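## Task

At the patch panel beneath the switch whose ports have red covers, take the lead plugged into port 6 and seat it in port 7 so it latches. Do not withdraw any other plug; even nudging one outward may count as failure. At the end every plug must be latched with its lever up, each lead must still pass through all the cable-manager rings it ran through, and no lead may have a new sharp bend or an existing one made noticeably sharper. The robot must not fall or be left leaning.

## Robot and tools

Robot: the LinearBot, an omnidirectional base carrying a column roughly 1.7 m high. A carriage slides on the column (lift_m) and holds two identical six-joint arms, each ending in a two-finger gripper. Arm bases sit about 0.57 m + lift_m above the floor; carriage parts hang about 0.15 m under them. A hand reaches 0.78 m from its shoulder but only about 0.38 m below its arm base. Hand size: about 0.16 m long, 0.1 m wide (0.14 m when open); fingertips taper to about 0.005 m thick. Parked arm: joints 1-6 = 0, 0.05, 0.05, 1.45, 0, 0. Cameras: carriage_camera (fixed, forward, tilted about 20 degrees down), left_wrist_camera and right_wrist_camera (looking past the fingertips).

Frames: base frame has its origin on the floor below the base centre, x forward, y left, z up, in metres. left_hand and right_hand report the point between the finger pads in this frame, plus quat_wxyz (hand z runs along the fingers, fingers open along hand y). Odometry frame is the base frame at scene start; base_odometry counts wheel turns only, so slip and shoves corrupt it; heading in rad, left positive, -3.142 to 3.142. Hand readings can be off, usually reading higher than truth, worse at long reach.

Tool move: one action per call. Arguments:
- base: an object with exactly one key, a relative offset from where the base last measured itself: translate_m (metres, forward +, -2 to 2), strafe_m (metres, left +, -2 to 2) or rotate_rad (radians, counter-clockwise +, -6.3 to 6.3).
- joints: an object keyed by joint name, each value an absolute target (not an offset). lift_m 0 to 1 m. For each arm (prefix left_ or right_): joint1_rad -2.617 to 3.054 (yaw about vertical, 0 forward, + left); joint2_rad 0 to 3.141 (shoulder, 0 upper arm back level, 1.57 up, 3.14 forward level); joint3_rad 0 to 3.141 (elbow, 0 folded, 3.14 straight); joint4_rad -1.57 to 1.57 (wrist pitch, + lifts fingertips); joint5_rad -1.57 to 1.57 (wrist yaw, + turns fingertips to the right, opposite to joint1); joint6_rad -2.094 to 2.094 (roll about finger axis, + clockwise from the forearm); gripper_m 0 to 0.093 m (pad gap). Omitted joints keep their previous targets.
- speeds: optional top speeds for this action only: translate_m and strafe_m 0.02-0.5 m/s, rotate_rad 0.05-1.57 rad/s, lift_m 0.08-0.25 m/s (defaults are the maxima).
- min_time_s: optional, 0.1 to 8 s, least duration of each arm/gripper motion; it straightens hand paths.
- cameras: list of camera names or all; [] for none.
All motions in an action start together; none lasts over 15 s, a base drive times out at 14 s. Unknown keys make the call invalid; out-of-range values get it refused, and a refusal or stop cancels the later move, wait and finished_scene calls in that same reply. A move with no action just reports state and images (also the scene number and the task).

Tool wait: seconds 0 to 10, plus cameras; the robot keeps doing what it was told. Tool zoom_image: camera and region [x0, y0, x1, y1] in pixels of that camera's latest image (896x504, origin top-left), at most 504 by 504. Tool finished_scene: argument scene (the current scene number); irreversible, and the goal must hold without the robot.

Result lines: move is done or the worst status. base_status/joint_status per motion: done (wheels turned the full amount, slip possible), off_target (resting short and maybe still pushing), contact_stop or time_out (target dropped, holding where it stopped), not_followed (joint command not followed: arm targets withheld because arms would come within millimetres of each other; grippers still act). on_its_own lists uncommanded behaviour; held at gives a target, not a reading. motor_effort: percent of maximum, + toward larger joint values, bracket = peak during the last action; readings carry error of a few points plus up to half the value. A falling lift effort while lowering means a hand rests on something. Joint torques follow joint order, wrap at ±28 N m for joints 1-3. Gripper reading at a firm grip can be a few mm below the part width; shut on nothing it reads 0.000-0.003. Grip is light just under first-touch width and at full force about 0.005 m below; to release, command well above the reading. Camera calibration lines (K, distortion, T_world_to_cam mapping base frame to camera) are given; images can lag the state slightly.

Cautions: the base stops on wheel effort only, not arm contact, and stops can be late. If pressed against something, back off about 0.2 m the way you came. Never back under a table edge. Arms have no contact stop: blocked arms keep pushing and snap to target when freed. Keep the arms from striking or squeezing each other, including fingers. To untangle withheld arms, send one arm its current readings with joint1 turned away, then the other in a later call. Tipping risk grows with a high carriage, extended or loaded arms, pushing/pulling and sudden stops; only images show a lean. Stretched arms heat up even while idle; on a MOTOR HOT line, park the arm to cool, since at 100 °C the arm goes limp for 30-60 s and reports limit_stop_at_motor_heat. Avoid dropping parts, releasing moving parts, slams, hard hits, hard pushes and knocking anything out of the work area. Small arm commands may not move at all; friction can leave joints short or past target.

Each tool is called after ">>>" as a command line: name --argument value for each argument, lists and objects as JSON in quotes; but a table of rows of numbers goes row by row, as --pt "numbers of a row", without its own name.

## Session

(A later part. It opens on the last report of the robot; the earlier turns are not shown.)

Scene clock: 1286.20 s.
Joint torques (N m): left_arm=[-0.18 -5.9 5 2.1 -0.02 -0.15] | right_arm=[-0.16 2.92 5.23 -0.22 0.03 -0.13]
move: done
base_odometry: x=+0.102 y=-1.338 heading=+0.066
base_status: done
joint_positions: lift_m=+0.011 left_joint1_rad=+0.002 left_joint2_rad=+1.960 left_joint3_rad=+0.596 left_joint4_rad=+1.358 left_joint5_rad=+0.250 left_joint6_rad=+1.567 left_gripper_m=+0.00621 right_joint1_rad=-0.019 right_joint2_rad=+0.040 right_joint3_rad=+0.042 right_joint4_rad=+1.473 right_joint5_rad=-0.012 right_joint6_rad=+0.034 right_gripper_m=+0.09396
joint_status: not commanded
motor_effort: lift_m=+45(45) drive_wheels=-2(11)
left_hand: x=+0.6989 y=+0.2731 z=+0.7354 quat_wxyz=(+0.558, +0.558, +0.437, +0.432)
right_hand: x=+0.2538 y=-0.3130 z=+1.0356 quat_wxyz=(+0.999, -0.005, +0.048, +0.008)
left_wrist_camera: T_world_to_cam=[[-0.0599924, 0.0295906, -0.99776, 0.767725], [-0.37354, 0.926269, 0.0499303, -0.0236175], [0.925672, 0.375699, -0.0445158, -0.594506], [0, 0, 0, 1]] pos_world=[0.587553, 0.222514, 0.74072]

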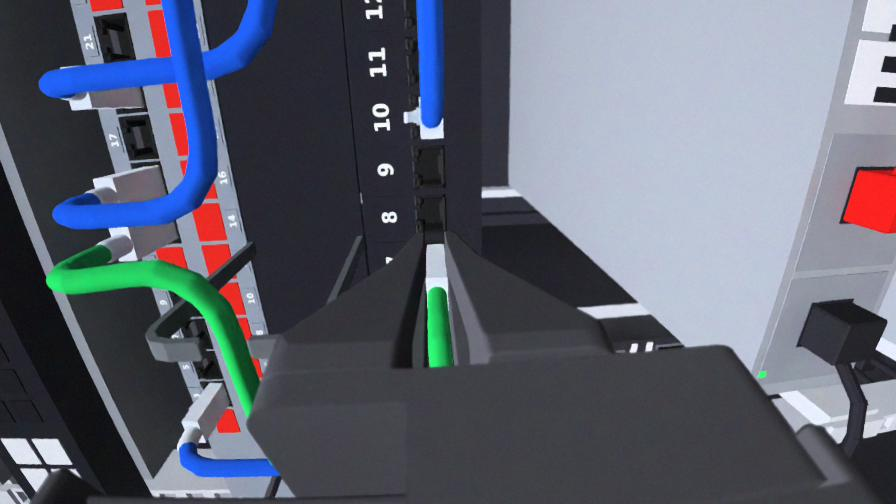

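>>> move --base '{"translate_m": 0.0025}' --speeds '{"translate_m": 0.03}' --cameras '["left_wrist_camera"]'

>>> zoom_image --camera "left_wrist_camera" --region '[400, 200, 460, 290]'

Scene clock: 1305.07 s.
Joint torques (N m): left_arm=[-0.14 -5.82 4.98 2.1 0.02 -0.14] | right_arm=[-0.09 2.92 5.34 -0.21 0.02 -0.15]
move: done
base_odometry: x=+0.104 y=-1.338 heading=+0.065
base_status: done
joint_positions: lift_m=+0.011 left_joint1_rad=+0.002 left_joint2_rad=+1.960 left_joint3_rad=+0.596 left_joint4_rad=+1.358 left_joint5_rad=+0.248 left_joint6_rad=+1.567 left_gripper_m=+0.00621 right_joint1_rad=-0.019 right_joint2_rad=+0.040 right_joint3_rad=+0.042 right_joint4_rad=+1.474 right_joint5_rad=-0.012 right_joint6_rad=+0.034 right_gripper_m=+0.09396
joint_status: not commanded
motor_effort: lift_m=+45(45) drive_wheels=+10(13)
left_hand: x=+0.6990 y=+0.2734 z=+0.7353 quat_wxyz=(+0.557, +0.558, +0.438, +0.432)
right_hand: x=+0.2536 y=-0.3130 z=+1.0357 quat_wxyz=(+0.999, -0.005, +0.048, +0.008)
left_wrist_camera: T_world_to_cam=[[-0.0604541, 0.0294147, -0.997737, 0.768027], [-0.375305, 0.92555, 0.0500267, -0.0225111], [0.924928, 0.377481, -0.0449138, -0.594397], [0, 0, 0, 1]] pos_world=[0.587756, 0.222617, 0.740719]

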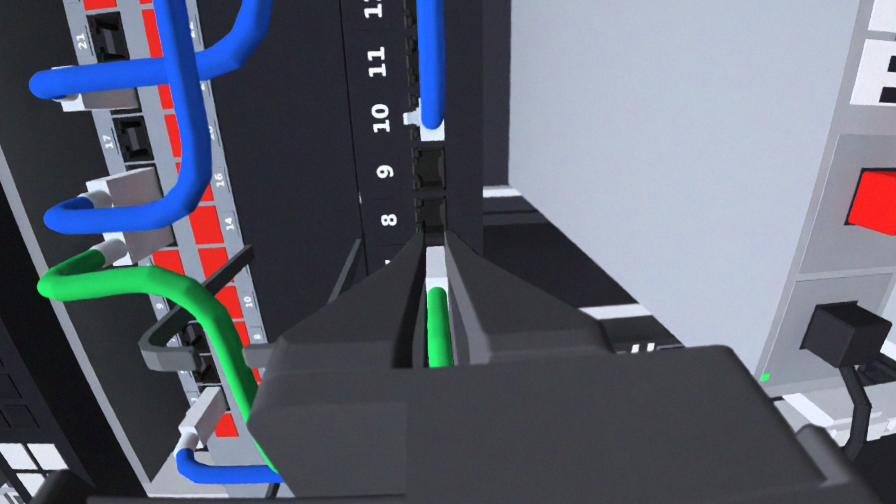

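Scaled by 5.600 from the camera's image (finer frame: 1280x720).

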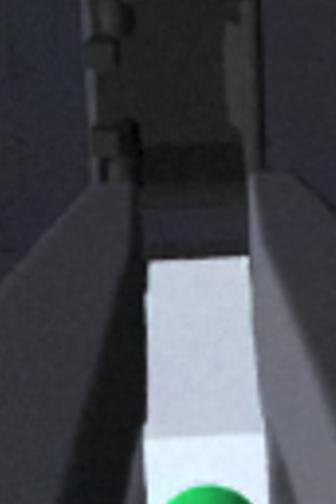

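>>> move --base '{"translate_m": 0.002}' --speeds '{"translate_m": 0.03}' --cameras '["left_wrist_camera"]'

>>> zoom_image --camera "left_wrist_camera" --region '[400, 200, 460, 290]'

Scene clock: 1315.73 s.
Joint torques (N m): left_arm=[-0.14 -5.89 4.94 2.09 0.07 -0.16] | right_arm=[-0.16 3.02 5.49 -0.13 0.05 -0.12]
move: done
base_odometry: x=+0.106 y=-1.338 heading=+0.064
base_status: done
joint_positions: lift_m=+0.011 left_joint1_rad=+0.002 left_joint2_rad=+1.960 left_joint3_rad=+0.596 left_joint4_rad=+1.358 left_joint5_rad=+0.243 left_joint6_rad=+1.567 left_gripper_m=+0.00621 right_joint1_rad=-0.019 right_joint2_rad=+0.040 right_joint3_rad=+0.042 right_joint4_rad=+1.474 right_joint5_rad=-0.012 right_joint6_rad=+0.034 right_gripper_m=+0.09396
joint_status: not commanded
motor_effort: lift_m=+45(45) drive_wheels=-6(15)
left_hand: x=+0.6992 y=+0.2741 z=+0.7354 quat_wxyz=(+0.556, +0.557, +0.439, +0.434)
right_hand: x=+0.2536 y=-0.3129 z=+1.0357 quat_wxyz=(+0.999, -0.005, +0.048, +0.008)
left_wrist_camera: T_world_to_cam=[[-0.0601789, 0.0292008, -0.99776, 0.767949], [-0.379523, 0.923834, 0.0499278, -0.0196158], [0.923223, 0.381678, -0.044513, -0.595077], [0, 0, 0, 1]] pos_world=[0.588158, 0.222824, 0.74072]

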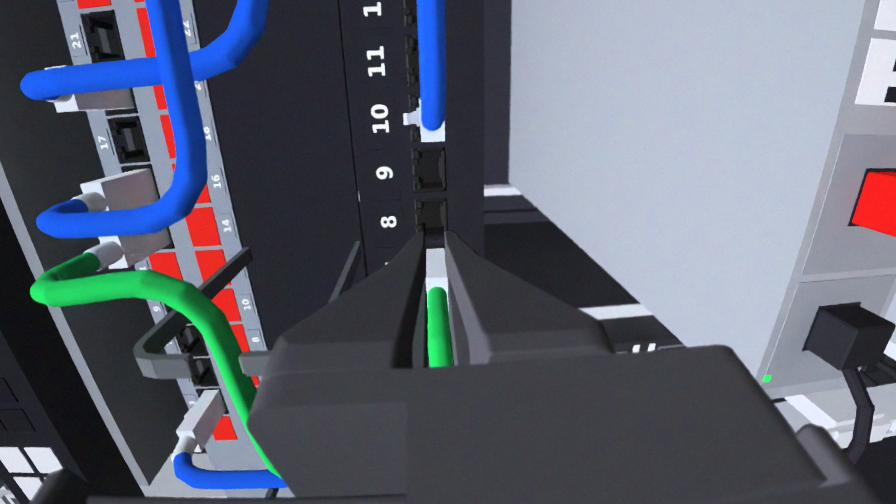

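Scaled by 5.600 from the camera's image (finer frame: 1280x720).

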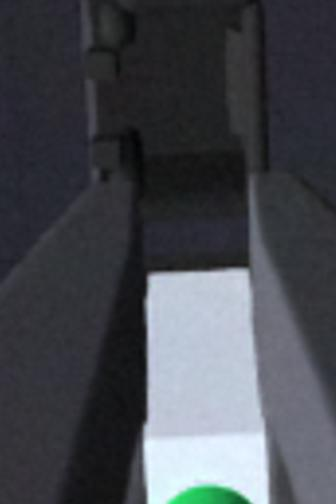

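>>> move --base '{"translate_m": 0.002}' --speeds '{"translate_m": 0.03}' --cameras '["left_wrist_camera"]'

>>> zoom_image --camera "left_wrist_camera" --region '[400, 200, 460, 290]'

Scene clock: 1328.27 s.
Joint torques (N m): left_arm=[-0.18 -5.76 5.29 2.05 0.13 -0.15] | right_arm=[-0.18 2.99 5.34 -0.19 0.02 -0.12]
move: done
base_odometry: x=+0.108 y=-1.338 heading=+0.063
base_status: done
joint_positions: lift_m=+0.011 left_joint1_rad=+0.002 left_joint2_rad=+1.960 left_joint3_rad=+0.591 left_joint4_rad=+1.364 left_joint5_rad=+0.239 left_joint6_rad=+1.567 left_gripper_m=+0.00621 right_joint1_rad=-0.019 right_joint2_rad=+0.040 right_joint3_rad=+0.042 right_joint4_rad=+1.474 right_joint5_rad=-0.012 right_joint6_rad=+0.034 right_gripper_m=+0.09396
joint_status: not commanded
motor_effort: lift_m=+45(45) drive_wheels=+8(14)
left_hand: x=+0.6983 y=+0.2749 z=+0.7351 quat_wxyz=(+0.555, +0.556, +0.440, +0.435)
right_hand: x=+0.2537 y=-0.3129 z=+1.0356 quat_wxyz=(+0.999, -0.005, +0.048, +0.008)
left_wrist_camera: T_world_to_cam=[[-0.0595799, 0.029033, -0.997801, 0.767213], [-0.383461, 0.922217, 0.0497307, -0.0174169], [0.921633, 0.385581, -0.0438126, -0.595059], [0, 0, 0, 1]] pos_world=[0.587458, 0.223231, 0.740321]

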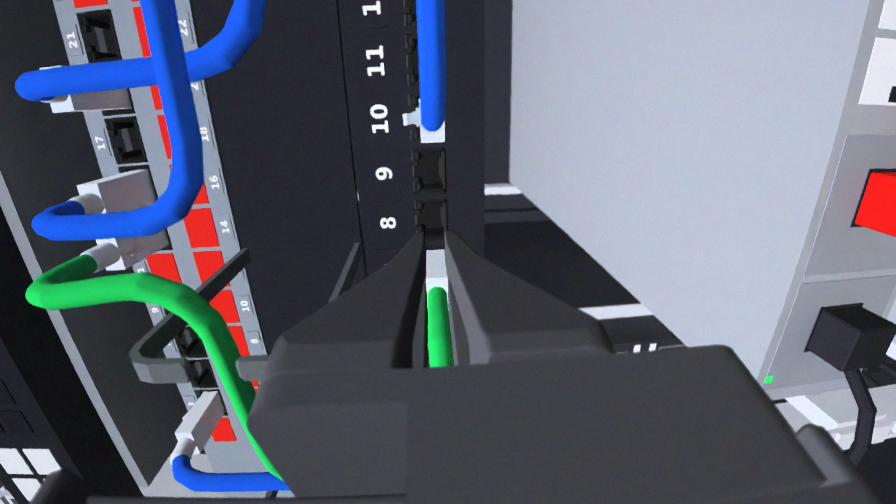

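Scaled by 5.600 from the camera's image (finer frame: 1280x720).

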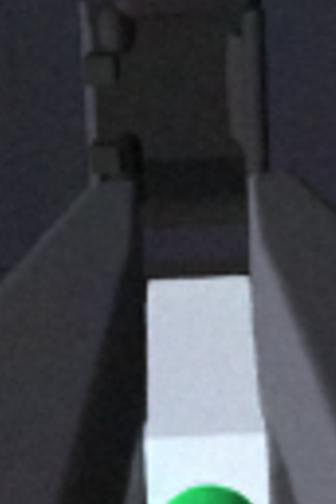

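>>> move --base '{"strafe_m": 0.002}' --speeds '{"strafe_m": 0.03}' --cameras '["left_wrist_camera"]'

>>> zoom_image --camera "left_wrist_camera" --region '[400, 200, 460, 290]'

Scene clock: 1345.07 s.
Joint torques (N m): left_arm=[-0.21 -5.79 5.37 2.04 0.06 -0.15] | right_arm=[-0.05 2.81 5.27 -0.18 0.04 -0.13]
move: done
base_odometry: x=+0.108 y=-1.337 heading=+0.062
base_status: done
joint_positions: lift_m=+0.011 left_joint1_rad=+0.003 left_joint2_rad=+1.960 left_joint3_rad=+0.591 left_joint4_rad=+1.364 left_joint5_rad=+0.244 left_joint6_rad=+1.567 left_gripper_m=+0.00621 right_joint1_rad=-0.020 right_joint2_rad=+0.040 right_joint3_rad=+0.042 right_joint4_rad=+1.474 right_joint5_rad=-0.012 right_joint6_rad=+0.034 right_gripper_m=+0.09396
joint_status: not commanded
motor_effort: lift_m=+45(45) drive_wheels=+7(11)
left_hand: x=+0.6981 y=+0.2744 z=+0.7351 quat_wxyz=(+0.556, +0.557, +0.439, +0.434)
right_hand: x=+0.2537 y=-0.3130 z=+1.0356 quat_wxyz=(+0.999, -0.005, +0.048, +0.007)
left_wrist_camera: T_world_to_cam=[[-0.0594351, 0.0291667, -0.997806, 0.767086], [-0.379985, 0.92366, 0.0496335, -0.0197265], [0.923081, 0.382101, -0.0438149, -0.594811], [0, 0, 0, 1]] pos_world=[0.587155, 0.223125, 0.740321]

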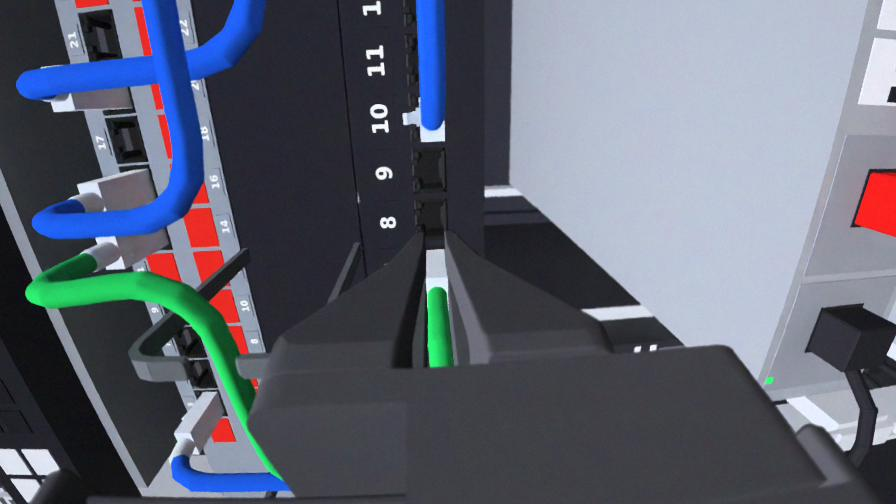

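Scaled by 5.600 from the camera's image (finer frame: 1280x720).

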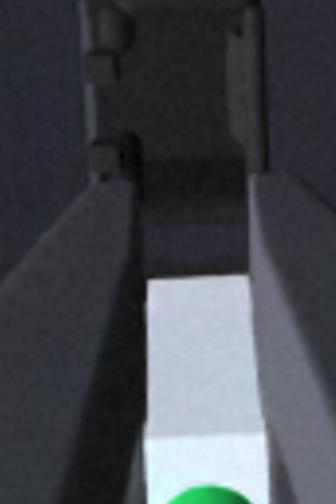

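>>> move --base '{"translate_m": 0.003}' --speeds '{"translate_m": 0.03}' --cameras '["left_wrist_camera"]'

>>> zoom_image --camera "left_wrist_camera" --region '[400, 200, 460, 290]'

Scene clock: 1352.77 s.
Joint torques (N m): left_arm=[-0.36 -5.78 5.6 1.95 0.07 -0.15] | right_arm=[-0.14 3 5.38 -0.27 0 -0.15]
move: done
base_odometry: x=+0.110 y=-1.337 heading=+0.062
base_status: done
joint_positions: lift_m=+0.011 left_joint1_rad=+0.004 left_joint2_rad=+1.960 left_joint3_rad=+0.586 left_joint4_rad=+1.370 left_joint5_rad=+0.241 left_joint6_rad=+1.567 left_gripper_m=+0.00621 right_joint1_rad=-0.020 right_joint2_rad=+0.040 right_joint3_rad=+0.042 right_joint4_rad=+1.473 right_joint5_rad=-0.012 right_joint6_rad=+0.034 right_gripper_m=+0.09396
joint_status: not commanded
motor_effort: lift_m=+45(45) drive_wheels=+9(14)
left_hand: x=+0.6971 y=+0.2753 z=+0.7349 quat_wxyz=(+0.556, +0.556, +0.439, +0.435)
right_hand: x=+0.2538 y=-0.3130 z=+1.0356 quat_wxyz=(+0.999, -0.005, +0.048, +0.007)
left_wrist_camera: T_world_to_cam=[[-0.0580468, 0.0290453, -0.997891, 0.766003], [-0.383147, 0.92238, 0.0491348, -0.0179742], [0.921862, 0.385191, -0.0424126, -0.595289], [0, 0, 0, 1]] pos_world=[0.586352, 0.22363, 0.740023]

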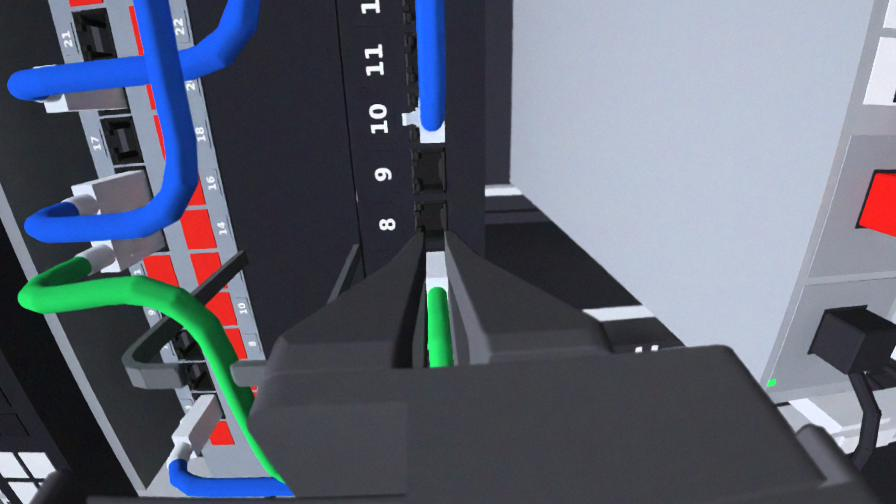

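Scaled by 5.600 from the camera's image (finer frame: 1280x720).

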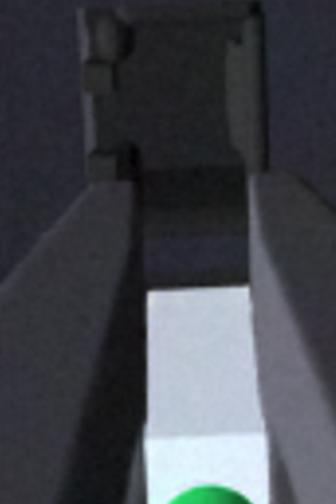

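>>> move --base '{"translate_m": 0.003}' --speeds '{"translate_m": 0.03}' --cameras '["left_wrist_camera"]'

>>> zoom_image --camera "left_wrist_camera" --region '[400, 200, 460, 290]'

Scene clock: 1363.83 s.
Joint torques (N m): left_arm=[-0.5 -5.7 6.72 1.82 0.07 -0.15] | right_arm=[-0.1 2.81 5.42 -0.24 0.01 -0.11]
move: done
base_odometry: x=+0.113 y=-1.337 heading=+0.061
base_status: done
joint_positions: lift_m=+0.011 left_joint1_rad=+0.006 left_joint2_rad=+1.960 left_joint3_rad=+0.575 left_joint4_rad=+1.386 left_joint5_rad=+0.242 left_joint6_rad=+1.567 left_gripper_m=+0.00621 right_joint1_rad=-0.020 right_joint2_rad=+0.040 right_joint3_rad=+0.042 right_joint4_rad=+1.473 right_joint5_rad=-0.012 right_joint6_rad=+0.034 right_gripper_m=+0.09396
joint_status: not commanded
motor_effort: lift_m=+45(45) drive_wheels=+9(15)
left_hand: x=+0.6946 y=+0.2763 z=+0.7347 quat_wxyz=(+0.556, +0.554, +0.438, +0.437)
right_hand: x=+0.2538 y=-0.3130 z=+1.0356 quat_wxyz=(+0.999, -0.005, +0.048, +0.007)
left_wrist_camera: T_world_to_cam=[[-0.0538234, 0.0293239, -0.99812, 0.762783], [-0.385146, 0.921614, 0.0478452, -0.0173514], [0.921285, 0.386997, -0.0383104, -0.596409], [0, 0, 0, 1]] pos_world=[0.583835, 0.224432, 0.73933]

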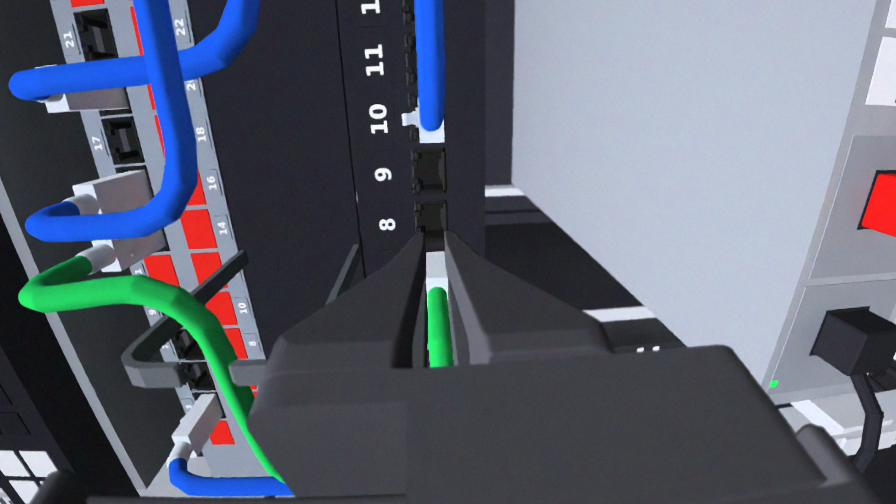

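Scaled by 5.600 from the camera's image (finer frame: 1280x720).

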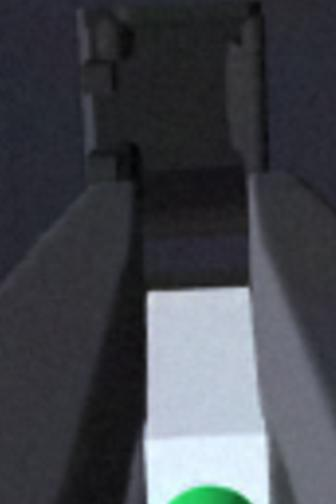

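>>> move --base '{"translate_m": 0.003}' --speeds '{"translate_m": 0.03}' --cameras '["left_wrist_camera"]'

>>> zoom_image --camera "left_wrist_camera" --region '[400, 200, 460, 290]'

Scene clock: 1375.87 s.
Joint torques (N m): left_arm=[-0.85 -5.63 7.68 1.62 0.04 -0.16] | right_arm=[0.09 3.03 5.35 -0.19 0.06 -0.17]
move: done
base_odometry: x=+0.116 y=-1.337 heading=+0.060
base_status: done
joint_positions: lift_m=+0.011 left_joint1_rad=+0.009 left_joint2_rad=+1.960 left_joint3_rad=+0.564 left_joint4_rad=+1.402 left_joint5_rad=+0.245 left_joint6_rad=+1.568 left_gripper_m=+0.00621 right_joint1_rad=-0.020 right_joint2_rad=+0.040 right_joint3_rad=+0.042 right_joint4_rad=+1.473 right_joint5_rad=-0.012 right_joint6_rad=+0.034 right_gripper_m=+0.09396
joint_status: not commanded
motor_effort: lift_m=+45(45) drive_wheels=+10(16)
left_hand: x=+0.6919 y=+0.2770 z=+0.7345 quat_wxyz=(+0.557, +0.554, +0.437, +0.438)
right_hand: x=+0.2539 y=-0.3130 z=+1.0356 quat_wxyz=(+0.999, -0.005, +0.048, +0.007)
left_wrist_camera: T_world_to_cam=[[-0.0495328, 0.0297347, -0.99833, 0.759493], [-0.385027, 0.92173, 0.0465566, -0.0181519], [0.921575, 0.38669, -0.0342072, -0.597331], [0, 0, 0, 1]] pos_world=[0.581116, 0.22513, 0.738637]

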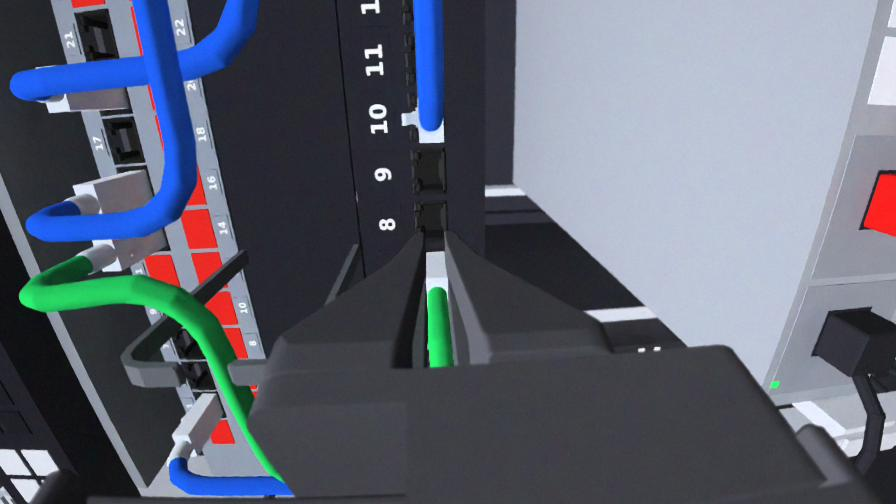

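Scaled by 5.600 from the camera's image (finer frame: 1280x720).

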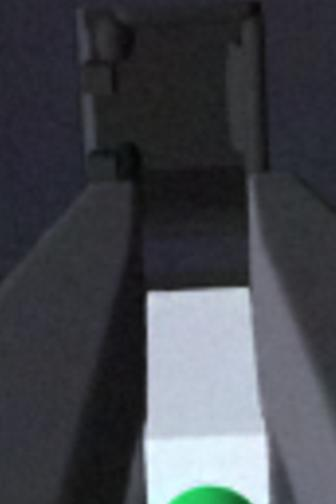

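>>> move --base '{"translate_m": -0.004}' --speeds '{"translate_m": 0.03}' --cameras '["left_wrist_camera"]'

>>> zoom_image --camera "left_wrist_camera" --region '[400, 200, 460, 290]'

Scene clock: 1386.83 s.
Joint torques (N m): left_arm=[-0.83 -5.72 6.34 1.87 0.02 -0.17] | right_arm=[-0.12 2.66 5.26 -0.19 0.02 -0.14]
move: done
base_odometry: x=+0.112 y=-1.337 heading=+0.060
base_status: done
joint_positions: lift_m=+0.011 left_joint1_rad=+0.009 left_joint2_rad=+1.960 left_joint3_rad=+0.579 left_joint4_rad=+1.381 left_joint5_rad=+0.245 left_joint6_rad=+1.568 left_gripper_m=+0.00621 right_joint1_rad=-0.020 right_joint2_rad=+0.040 right_joint3_rad=+0.042 right_joint4_rad=+1.473 right_joint5_rad=-0.012 right_joint6_rad=+0.034 right_gripper_m=+0.09396
joint_status: not commanded
motor_effort: lift_m=+45(45) drive_wheels=+3(7)
left_hand: x=+0.6955 y=+0.2772 z=+0.7347 quat_wxyz=(+0.556, +0.555, +0.439, +0.437)
right_hand: x=+0.2539 y=-0.3130 z=+1.0356 quat_wxyz=(+0.999, -0.005, +0.048, +0.007)
left_wrist_camera: T_world_to_cam=[[-0.0552666, 0.0297056, -0.99803, 0.763693], [-0.384755, 0.921731, 0.0487407, -0.0187568], [0.921363, 0.38669, -0.0395116, -0.596671], [0, 0, 0, 1]] pos_world=[0.584741, 0.22533, 0.739527]

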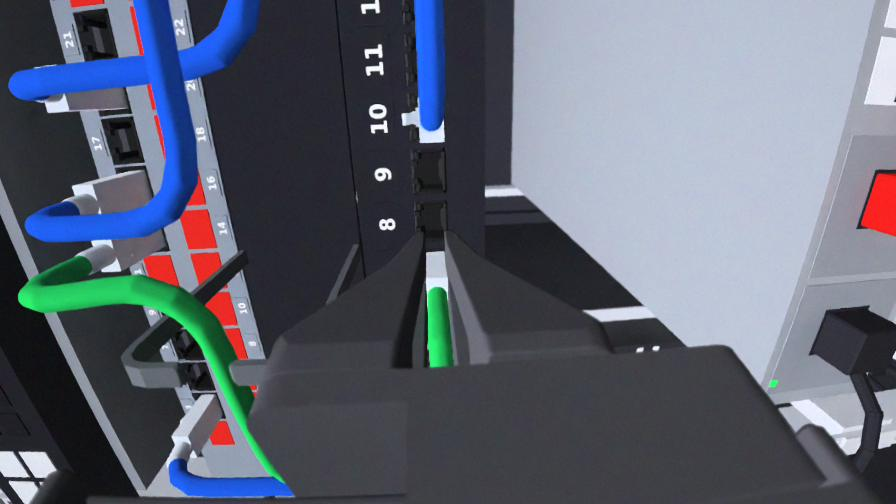

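Scaled by 5.600 from the camera's image (finer frame: 1280x720).

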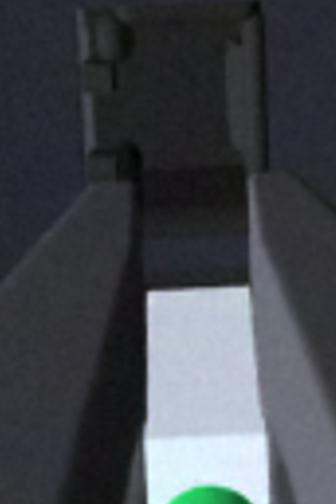

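>>> move --base '{"strafe_m": 0.005}' --speeds '{"strafe_m": 0.03}' --cameras '["left_wrist_camera"]'

>>> zoom_image --camera "left_wrist_camera" --region '[400, 200, 460, 290]'

Scene clock: 1401.87 s.
Joint torques (N m): left_arm=[-0.66 -5.74 6.39 1.88 -0.02 -0.16] | right_arm=[-0.01 3.1 5.41 -0.13 0.01 -0.14]
move: done
base_odometry: x=+0.112 y=-1.333 heading=+0.059
base_status: done
joint_positions: lift_m=+0.011 left_joint1_rad=+0.008 left_joint2_rad=+1.960 left_joint3_rad=+0.579 left_joint4_rad=+1.381 left_joint5_rad=+0.252 left_joint6_rad=+1.568 left_gripper_m=+0.00621 right_joint1_rad=-0.020 right_joint2_rad=+0.040 right_joint3_rad=+0.042 right_joint4_rad=+1.473 right_joint5_rad=-0.012 right_joint6_rad=+0.034 right_gripper_m=+0.09396
joint_status: not commanded
motor_effort: lift_m=+45(45) drive_wheels=-5(7)
left_hand: x=+0.6951 y=+0.2754 z=+0.7347 quat_wxyz=(+0.558, +0.557, +0.436, +0.434)
right_hand: x=+0.2539 y=-0.3130 z=+1.0356 quat_wxyz=(+0.999, -0.005, +0.048, +0.007)
left_wrist_camera: T_world_to_cam=[[-0.0550257, 0.0301476, -0.99803, 0.763436], [-0.377342, 0.92479, 0.0487398, -0.0232395], [0.924438, 0.379281, -0.0395113, -0.595708], [0, 0, 0, 1]] pos_world=[0.583935, 0.224417, 0.739527]

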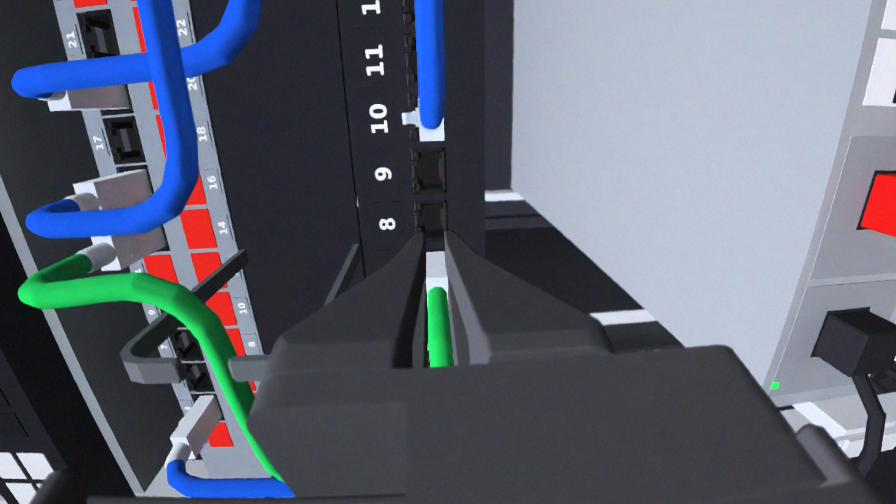

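Scaled by 5.600 from the camera's image (finer frame: 1280x720).

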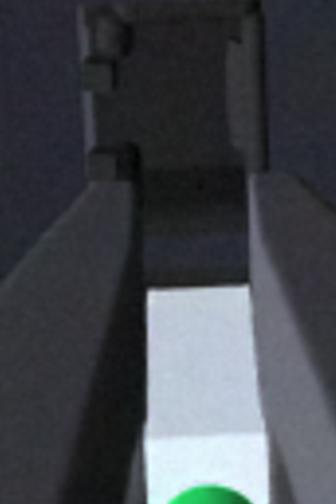

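>>> move --joints '{"left_joint1_rad": 0.008}' --min_time_s 1.0 --cameras '["left_wrist_camera"]'

>>> zoom_image --camera "left_wrist_camera" --region '[400, 200, 460, 290]'

Scene clock: 1412.63 s.
Joint torques (N m): left_arm=[0.08 -5.75 6.48 1.87 -0.05 -0.16] | right_arm=[-0.13 2.95 5.38 -0.19 0 -0.12]
move: done
base_odometry: x=+0.112 y=-1.333 heading=+0.059
base_status: not commanded
joint_positions: lift_m=+0.011 left_joint1_rad=+0.008 left_joint2_rad=+1.960 left_joint3_rad=+0.579 left_joint4_rad=+1.381 left_joint5_rad=+0.252 left_joint6_rad=+1.568 left_gripper_m=+0.00621 right_joint1_rad=-0.020 right_joint2_rad=+0.040 right_joint3_rad=+0.042 right_joint4_rad=+1.473 right_joint5_rad=-0.012 right_joint6_rad=+0.034 right_gripper_m=+0.09396
joint_status: all done
motor_effort: lift_m=+45(45) drive_wheels=-6(7)
left_hand: x=+0.6951 y=+0.2754 z=+0.7347 quat_wxyz=(+0.558, +0.557, +0.436, +0.434)
right_hand: x=+0.2539 y=-0.3130 z=+1.0356 quat_wxyz=(+0.999, -0.005, +0.048, +0.007)
left_wrist_camera: T_world_to_cam=[[-0.0550257, 0.0301476, -0.99803, 0.763436], [-0.377342, 0.92479, 0.0487398, -0.0232395], [0.924438, 0.379281, -0.0395113, -0.595708], [0, 0, 0, 1]] pos_world=[0.583935, 0.224417, 0.739527]

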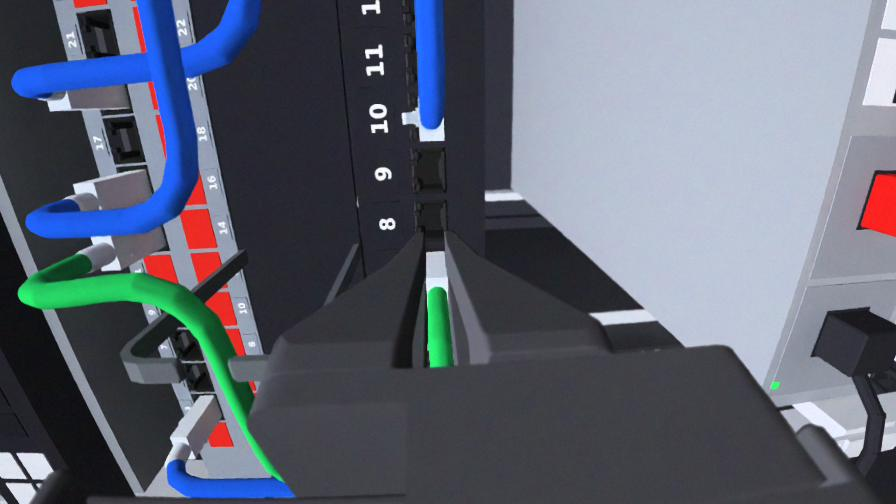

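Scaled by 5.600 from the camera's image (finer frame: 1280x720).

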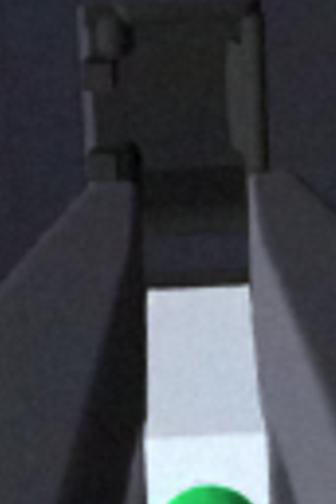

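>>> zoom_image --camera "left_wrist_camera" --region '[120, 220, 420, 420]'

Scaled by 1.680 from the camera's image (finer frame: 1280x720).

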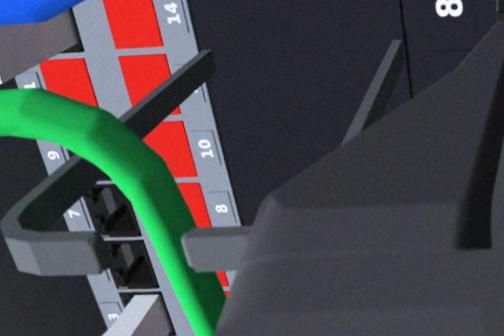

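>>> move --joints '{"left_gripper_m": 0.0085}' --min_time_s 1.5 --cameras '["left_wrist_camera"]'

>>> zoom_image --camera "left_wrist_camera" --region '[400, 200, 460, 290]'

Scene clock: 1487.40 s.
Joint torques (N m): left_arm=[0.05 -5.7 6.39 1.87 -0.04 -0.16] | right_arm=[-0.27 3.03 5.33 -0.18 0 -0.15]
move: done
base_odometry: x=+0.112 y=-1.333 heading=+0.059
base_status: not commanded
joint_positions: lift_m=+0.011 left_joint1_rad=+0.008 left_joint2_rad=+1.960 left_joint3_rad=+0.579 left_joint4_rad=+1.381 left_joint5_rad=+0.252 left_joint6_rad=+1.568 left_gripper_m=+0.00840 right_joint1_rad=-0.020 right_joint2_rad=+0.040 right_joint3_rad=+0.042 right_joint4_rad=+1.473 right_joint5_rad=-0.012 right_joint6_rad=+0.034 right_gripper_m=+0.09396
joint_status: all done
motor_effort: lift_m=+45(45) drive_wheels=-5(7)
left_hand: x=+0.6951 y=+0.2754 z=+0.7347 quat_wxyz=(+0.558, +0.557, +0.436, +0.434)
right_hand: x=+0.2539 y=-0.3130 z=+1.0356 quat_wxyz=(+0.999, -0.005, +0.048, +0.007)
left_wrist_camera: T_world_to_cam=[[-0.0550257, 0.0301476, -0.99803, 0.763436], [-0.377342, 0.92479, 0.0487398, -0.0232395], [0.924438, 0.379281, -0.0395113, -0.595708], [0, 0, 0, 1]] pos_world=[0.583935, 0.224417, 0.739527]

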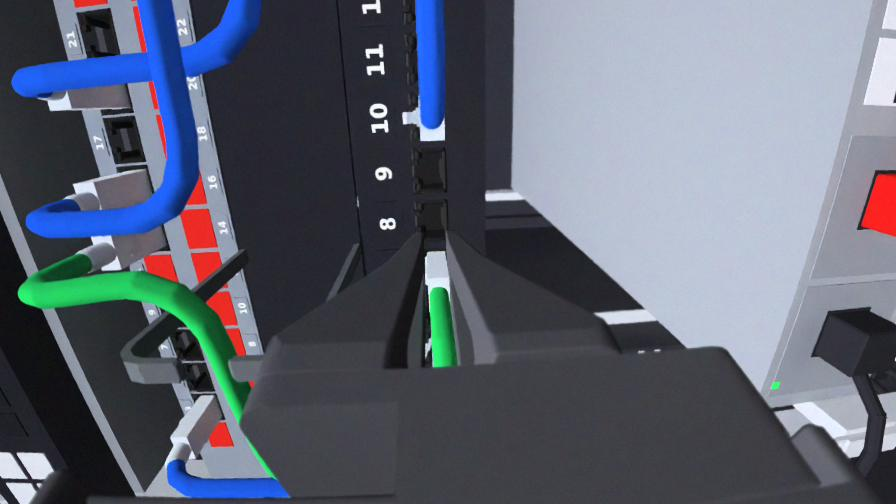

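Scaled by 5.600 from the camera's image (finer frame: 1280x720).

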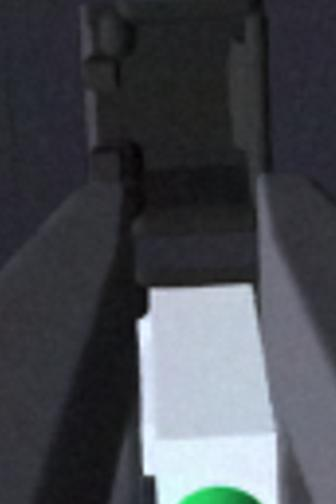

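>>> move --joints '{"left_gripper_m": 0.0125}' --min_time_s 1.5 --cameras '["left_wrist_camera"]'

>>> zoom_image --camera "left_wrist_camera" --region '[390, 200, 470, 310]'

Scene clock: 1499.60 s.
Joint torques (N m): left_arm=[0.05 -5.71 6.45 1.87 -0.03 -0.15] | right_arm=[-0.13 2.91 5.38 -0.12 0.02 -0.09]
move: done
base_odometry: x=+0.112 y=-1.333 heading=+0.059
base_status: not commanded
joint_positions: lift_m=+0.011 left_joint1_rad=+0.008 left_joint2_rad=+1.960 left_joint3_rad=+0.579 left_joint4_rad=+1.381 left_joint5_rad=+0.252 left_joint6_rad=+1.568 left_gripper_m=+0.01235 right_joint1_rad=-0.020 right_joint2_rad=+0.040 right_joint3_rad=+0.042 right_joint4_rad=+1.473 right_joint5_rad=-0.012 right_joint6_rad=+0.034 right_gripper_m=+0.09396
joint_status: all done
motor_effort: lift_m=+45(45) drive_wheels=-5(6)
left_hand: x=+0.6951 y=+0.2754 z=+0.7347 quat_wxyz=(+0.558, +0.557, +0.436, +0.434)
right_hand: x=+0.2539 y=-0.3130 z=+1.0356 quat_wxyz=(+0.999, -0.005, +0.048, +0.007)
left_wrist_camera: T_world_to_cam=[[-0.0550257, 0.0301476, -0.99803, 0.763436], [-0.377342, 0.92479, 0.0487398, -0.0232395], [0.924438, 0.379281, -0.0395113, -0.595708], [0, 0, 0, 1]] pos_world=[0.583935, 0.224417, 0.739527]

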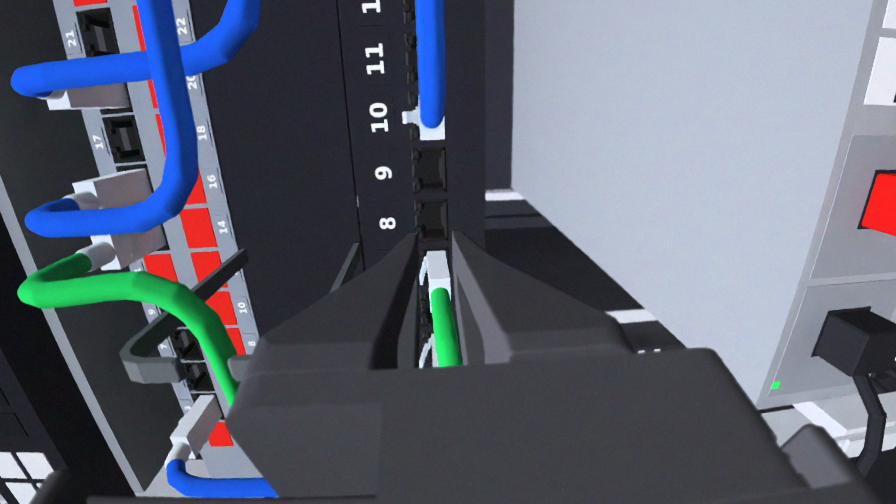

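Scaled by 4.582 from the camera's image (finer frame: 1280x720).

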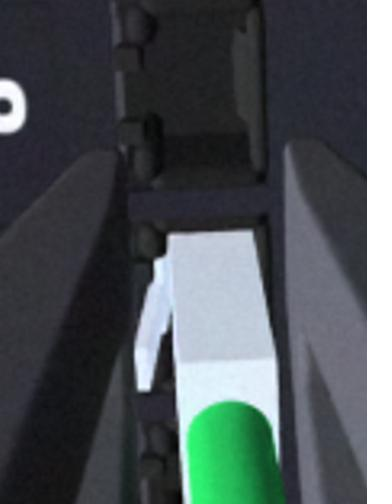

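>>> move --joints '{"left_gripper_m": 0.0155}' --min_time_s 1.5 --cameras '["left_wrist_camera"]'

>>> zoom_image --camera "left_wrist_camera" --region '[390, 200, 470, 310]'

Scene clock: 1507.83 s.
Joint torques (N m): left_arm=[0.08 -5.75 6.45 1.87 -0.03 -0.16] | right_arm=[-0.16 3.03 5.2 -0.14 0.03 -0.13]
move: done
base_odometry: x=+0.112 y=-1.333 heading=+0.059
base_status: not commanded
joint_positions: lift_m=+0.011 left_joint1_rad=+0.008 left_joint2_rad=+1.960 left_joint3_rad=+0.579 left_joint4_rad=+1.380 left_joint5_rad=+0.252 left_joint6_rad=+1.568 left_gripper_m=+0.01535 right_joint1_rad=-0.020 right_joint2_rad=+0.040 right_joint3_rad=+0.042 right_joint4_rad=+1.473 right_joint5_rad=-0.012 right_joint6_rad=+0.034 right_gripper_m=+0.09396
joint_status: all done
motor_effort: lift_m=+45(45) drive_wheels=-5(7)
left_hand: x=+0.6951 y=+0.2754 z=+0.7346 quat_wxyz=(+0.558, +0.557, +0.437, +0.434)
right_hand: x=+0.2539 y=-0.3130 z=+1.0356 quat_wxyz=(+0.999, -0.005, +0.048, +0.007)
left_wrist_camera: T_world_to_cam=[[-0.0554323, 0.0300876, -0.998009, 0.763571], [-0.377319, 0.924795, 0.0488377, -0.0233213], [0.924423, 0.379275, -0.0399109, -0.595409], [0, 0, 0, 1]] pos_world=[0.583936, 0.224417, 0.739427]

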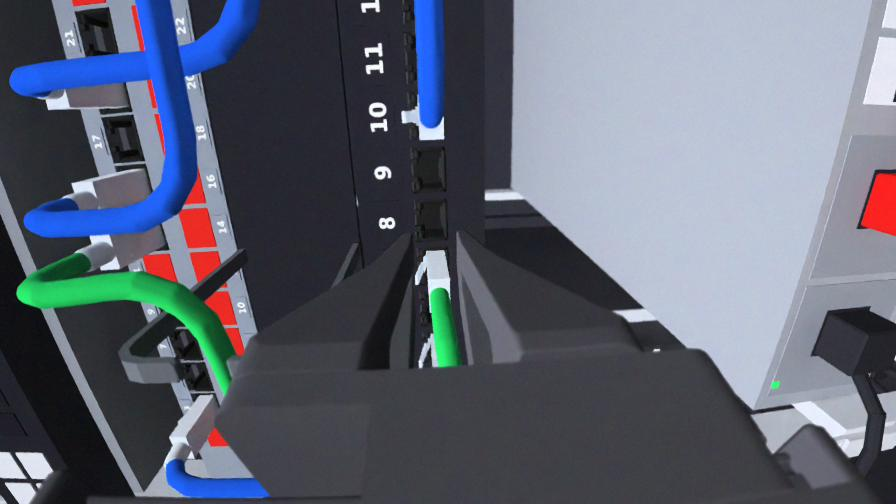

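Scaled by 4.582 from the camera's image (finer frame: 1280x720).

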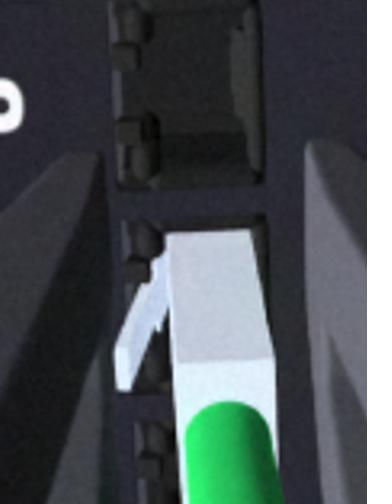

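>>> move --joints '{"left_gripper_m": 0.019}' --min_time_s 1.5 --cameras '["left_wrist_camera"]'

>>> zoom_image --camera "left_wrist_camera" --region '[390, 230, 460, 320]'

Scene clock: 1522.77 s.
Joint torques (N m): left_arm=[0.06 -5.75 6.43 1.92 -0.03 -0.15] | right_arm=[-0.14 2.96 5.38 -0.19 0.01 -0.13]
move: done
base_odometry: x=+0.112 y=-1.333 heading=+0.059
base_status: not commanded
joint_positions: lift_m=+0.011 left_joint1_rad=+0.008 left_joint2_rad=+1.960 left_joint3_rad=+0.579 left_joint4_rad=+1.376 left_joint5_rad=+0.252 left_joint6_rad=+1.568 left_gripper_m=+0.01885 right_joint1_rad=-0.020 right_joint2_rad=+0.040 right_joint3_rad=+0.042 right_joint4_rad=+1.473 right_joint5_rad=-0.012 right_joint6_rad=+0.034 right_gripper_m=+0.09396
joint_status: all done
motor_effort: lift_m=+45(45) drive_wheels=-5(7)
left_hand: x=+0.6951 y=+0.2754 z=+0.7336 quat_wxyz=(+0.557, +0.558, +0.438, +0.433)
right_hand: x=+0.2539 y=-0.3130 z=+1.0356 quat_wxyz=(+0.999, -0.005, +0.048, +0.007)
left_wrist_camera: T_world_to_cam=[[-0.0595545, 0.0301224, -0.99777, 0.76529], [-0.377126, 0.924788, 0.0504289, -0.0245768], [0.924245, 0.379289, -0.0437154, -0.592533], [0, 0, 0, 1]] pos_world=[0.583954, 0.224417, 0.73892]

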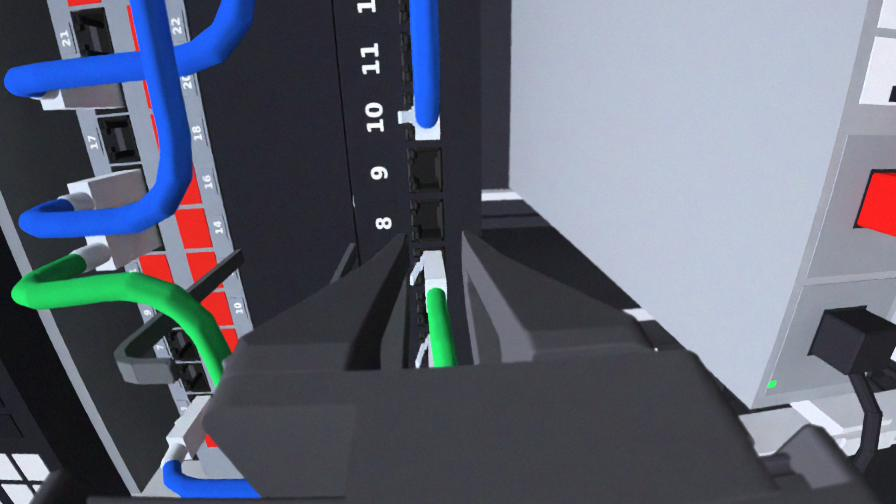

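Scaled by 5.600 from the camera's image (finer frame: 1280x720).

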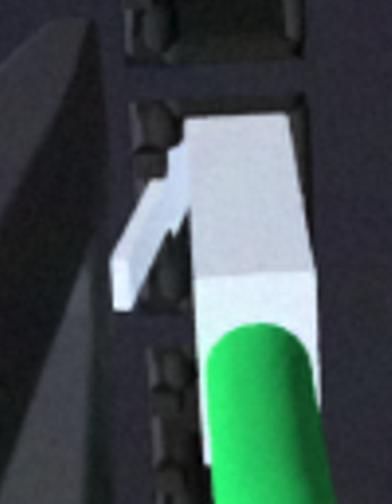

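>>> move --base '{"translate_m": -0.012}' --speeds '{"translate_m": 0.03}' --cameras '["left_wrist_camera"]'

>>> zoom_image --camera "left_wrist_camera" --region '[380, 200, 480, 340]'

Scene clock: 1543.97 s.
Joint torques (N m): left_arm=[0.06 -5.75 6.23 1.97 -0.04 -0.16] | right_arm=[-0.03 2.84 5.45 -0.14 0.08 -0.11]
move: done
base_odometry: x=+0.100 y=-1.333 heading=+0.060
base_status: done
joint_positions: lift_m=+0.011 left_joint1_rad=+0.008 left_joint2_rad=+1.960 left_joint3_rad=+0.581 left_joint4_rad=+1.370 left_joint5_rad=+0.252 left_joint6_rad=+1.568 left_gripper_m=+0.01885 right_joint1_rad=-0.020 right_joint2_rad=+0.040 right_joint3_rad=+0.042 right_joint4_rad=+1.472 right_joint5_rad=-0.012 right_joint6_rad=+0.034 right_gripper_m=+0.09396
joint_status: not commanded
motor_effort: lift_m=+45(45) drive_wheels=+8(11)
left_hand: x=+0.6956 y=+0.2753 z=+0.7331 quat_wxyz=(+0.556, +0.558, +0.439, +0.432)
right_hand: x=+0.2541 y=-0.3130 z=+1.0356 quat_wxyz=(+0.999, -0.005, +0.049, +0.007)
left_wrist_camera: T_world_to_cam=[[-0.0629555, 0.0300414, -0.997564, 0.766969], [-0.376561, 0.924952, 0.0516192, -0.0256186], [0.92425, 0.378894, -0.0469184, -0.590565], [0, 0, 0, 1]] pos_world=[0.584468, 0.224417, 0.738714]

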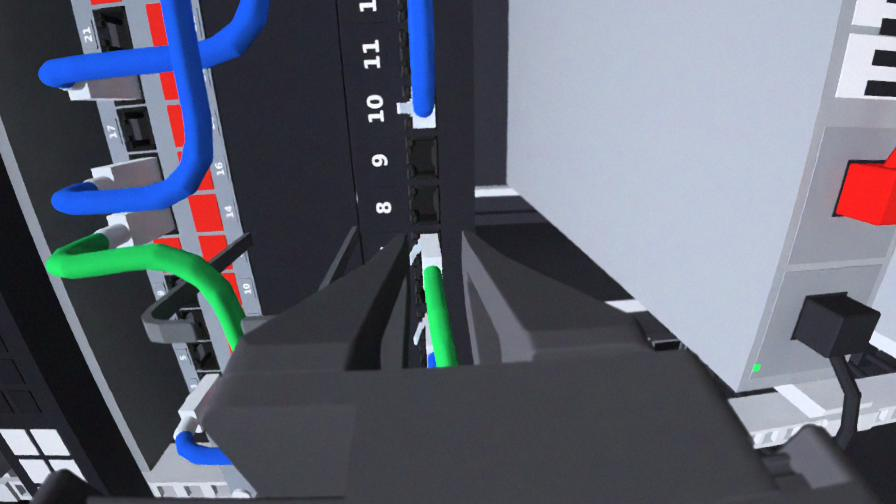

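Scaled by 3.600 from the camera's image (finer frame: 1280x720).

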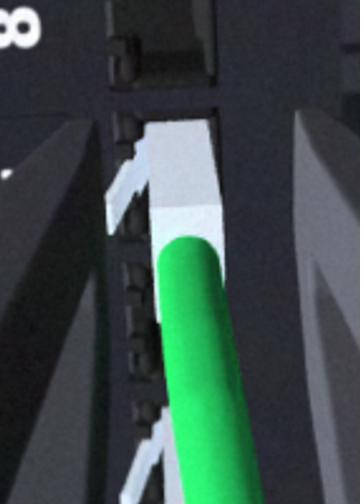

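>>> move --base '{"translate_m": -0.04}' --speeds '{"translate_m": 0.05}' --cameras '["left_wrist_camera"]'

>>> zoom_image --camera "left_wrist_camera" --region '[380, 150, 480, 290]'

Scene clock: 1550.07 s.
Joint torques (N m): left_arm=[0.02 -5.81 6.16 2 -0.03 -0.15] | right_arm=[-0.23 2.96 5.41 -0.17 0.02 -0.12]
move: done
base_odometry: x=+0.060 y=-1.335 heading=+0.061
base_status: done
joint_positions: lift_m=+0.011 left_joint1_rad=+0.008 left_joint2_rad=+1.960 left_joint3_rad=+0.581 left_joint4_rad=+1.367 left_joint5_rad=+0.252 left_joint6_rad=+1.568 left_gripper_m=+0.01885 right_joint1_rad=-0.020 right_joint2_rad=+0.040 right_joint3_rad=+0.042 right_joint4_rad=+1.472 right_joint5_rad=-0.012 right_joint6_rad=+0.034 right_gripper_m=+0.09396
joint_status: not commanded
motor_effort: lift_m=+45(45) drive_wheels=-8(13)
left_hand: x=+0.6957 y=+0.2754 z=+0.7325 quat_wxyz=(+0.555, +0.559, +0.439, +0.431)
right_hand: x=+0.2542 y=-0.3130 z=+1.0356 quat_wxyz=(+0.999, -0.005, +0.049, +0.007)
left_wrist_camera: T_world_to_cam=[[-0.0656607, 0.0299912, -0.997391, 0.768137], [-0.376826, 0.924788, 0.0526155, -0.0261056], [0.923954, 0.379298, -0.0494208, -0.588753], [0, 0, 0, 1]] pos_world=[0.58458, 0.224417, 0.73841]

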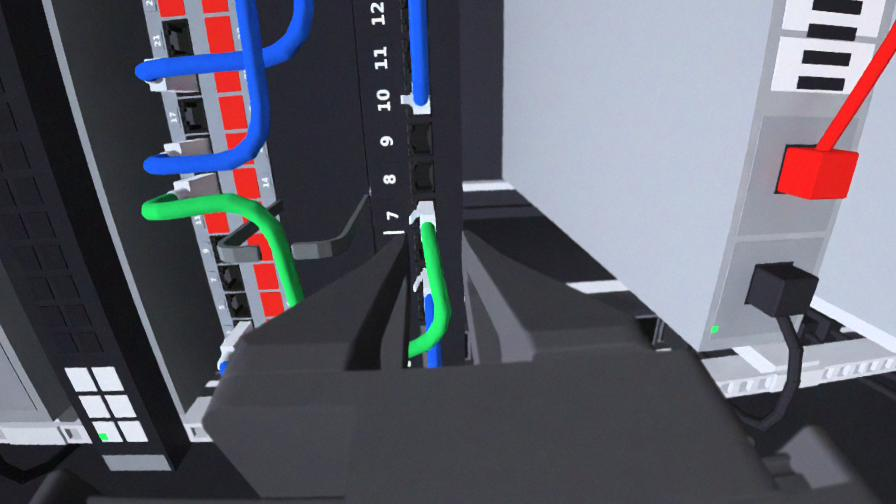

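Scaled by 3.600 from the camera's image (finer frame: 1280x720).

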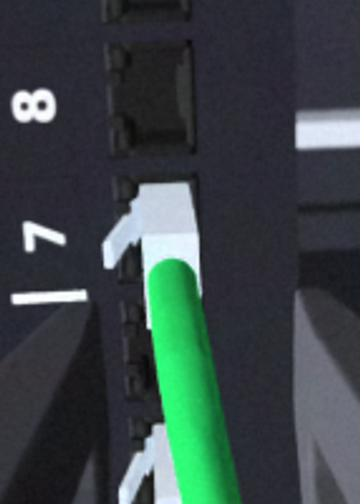

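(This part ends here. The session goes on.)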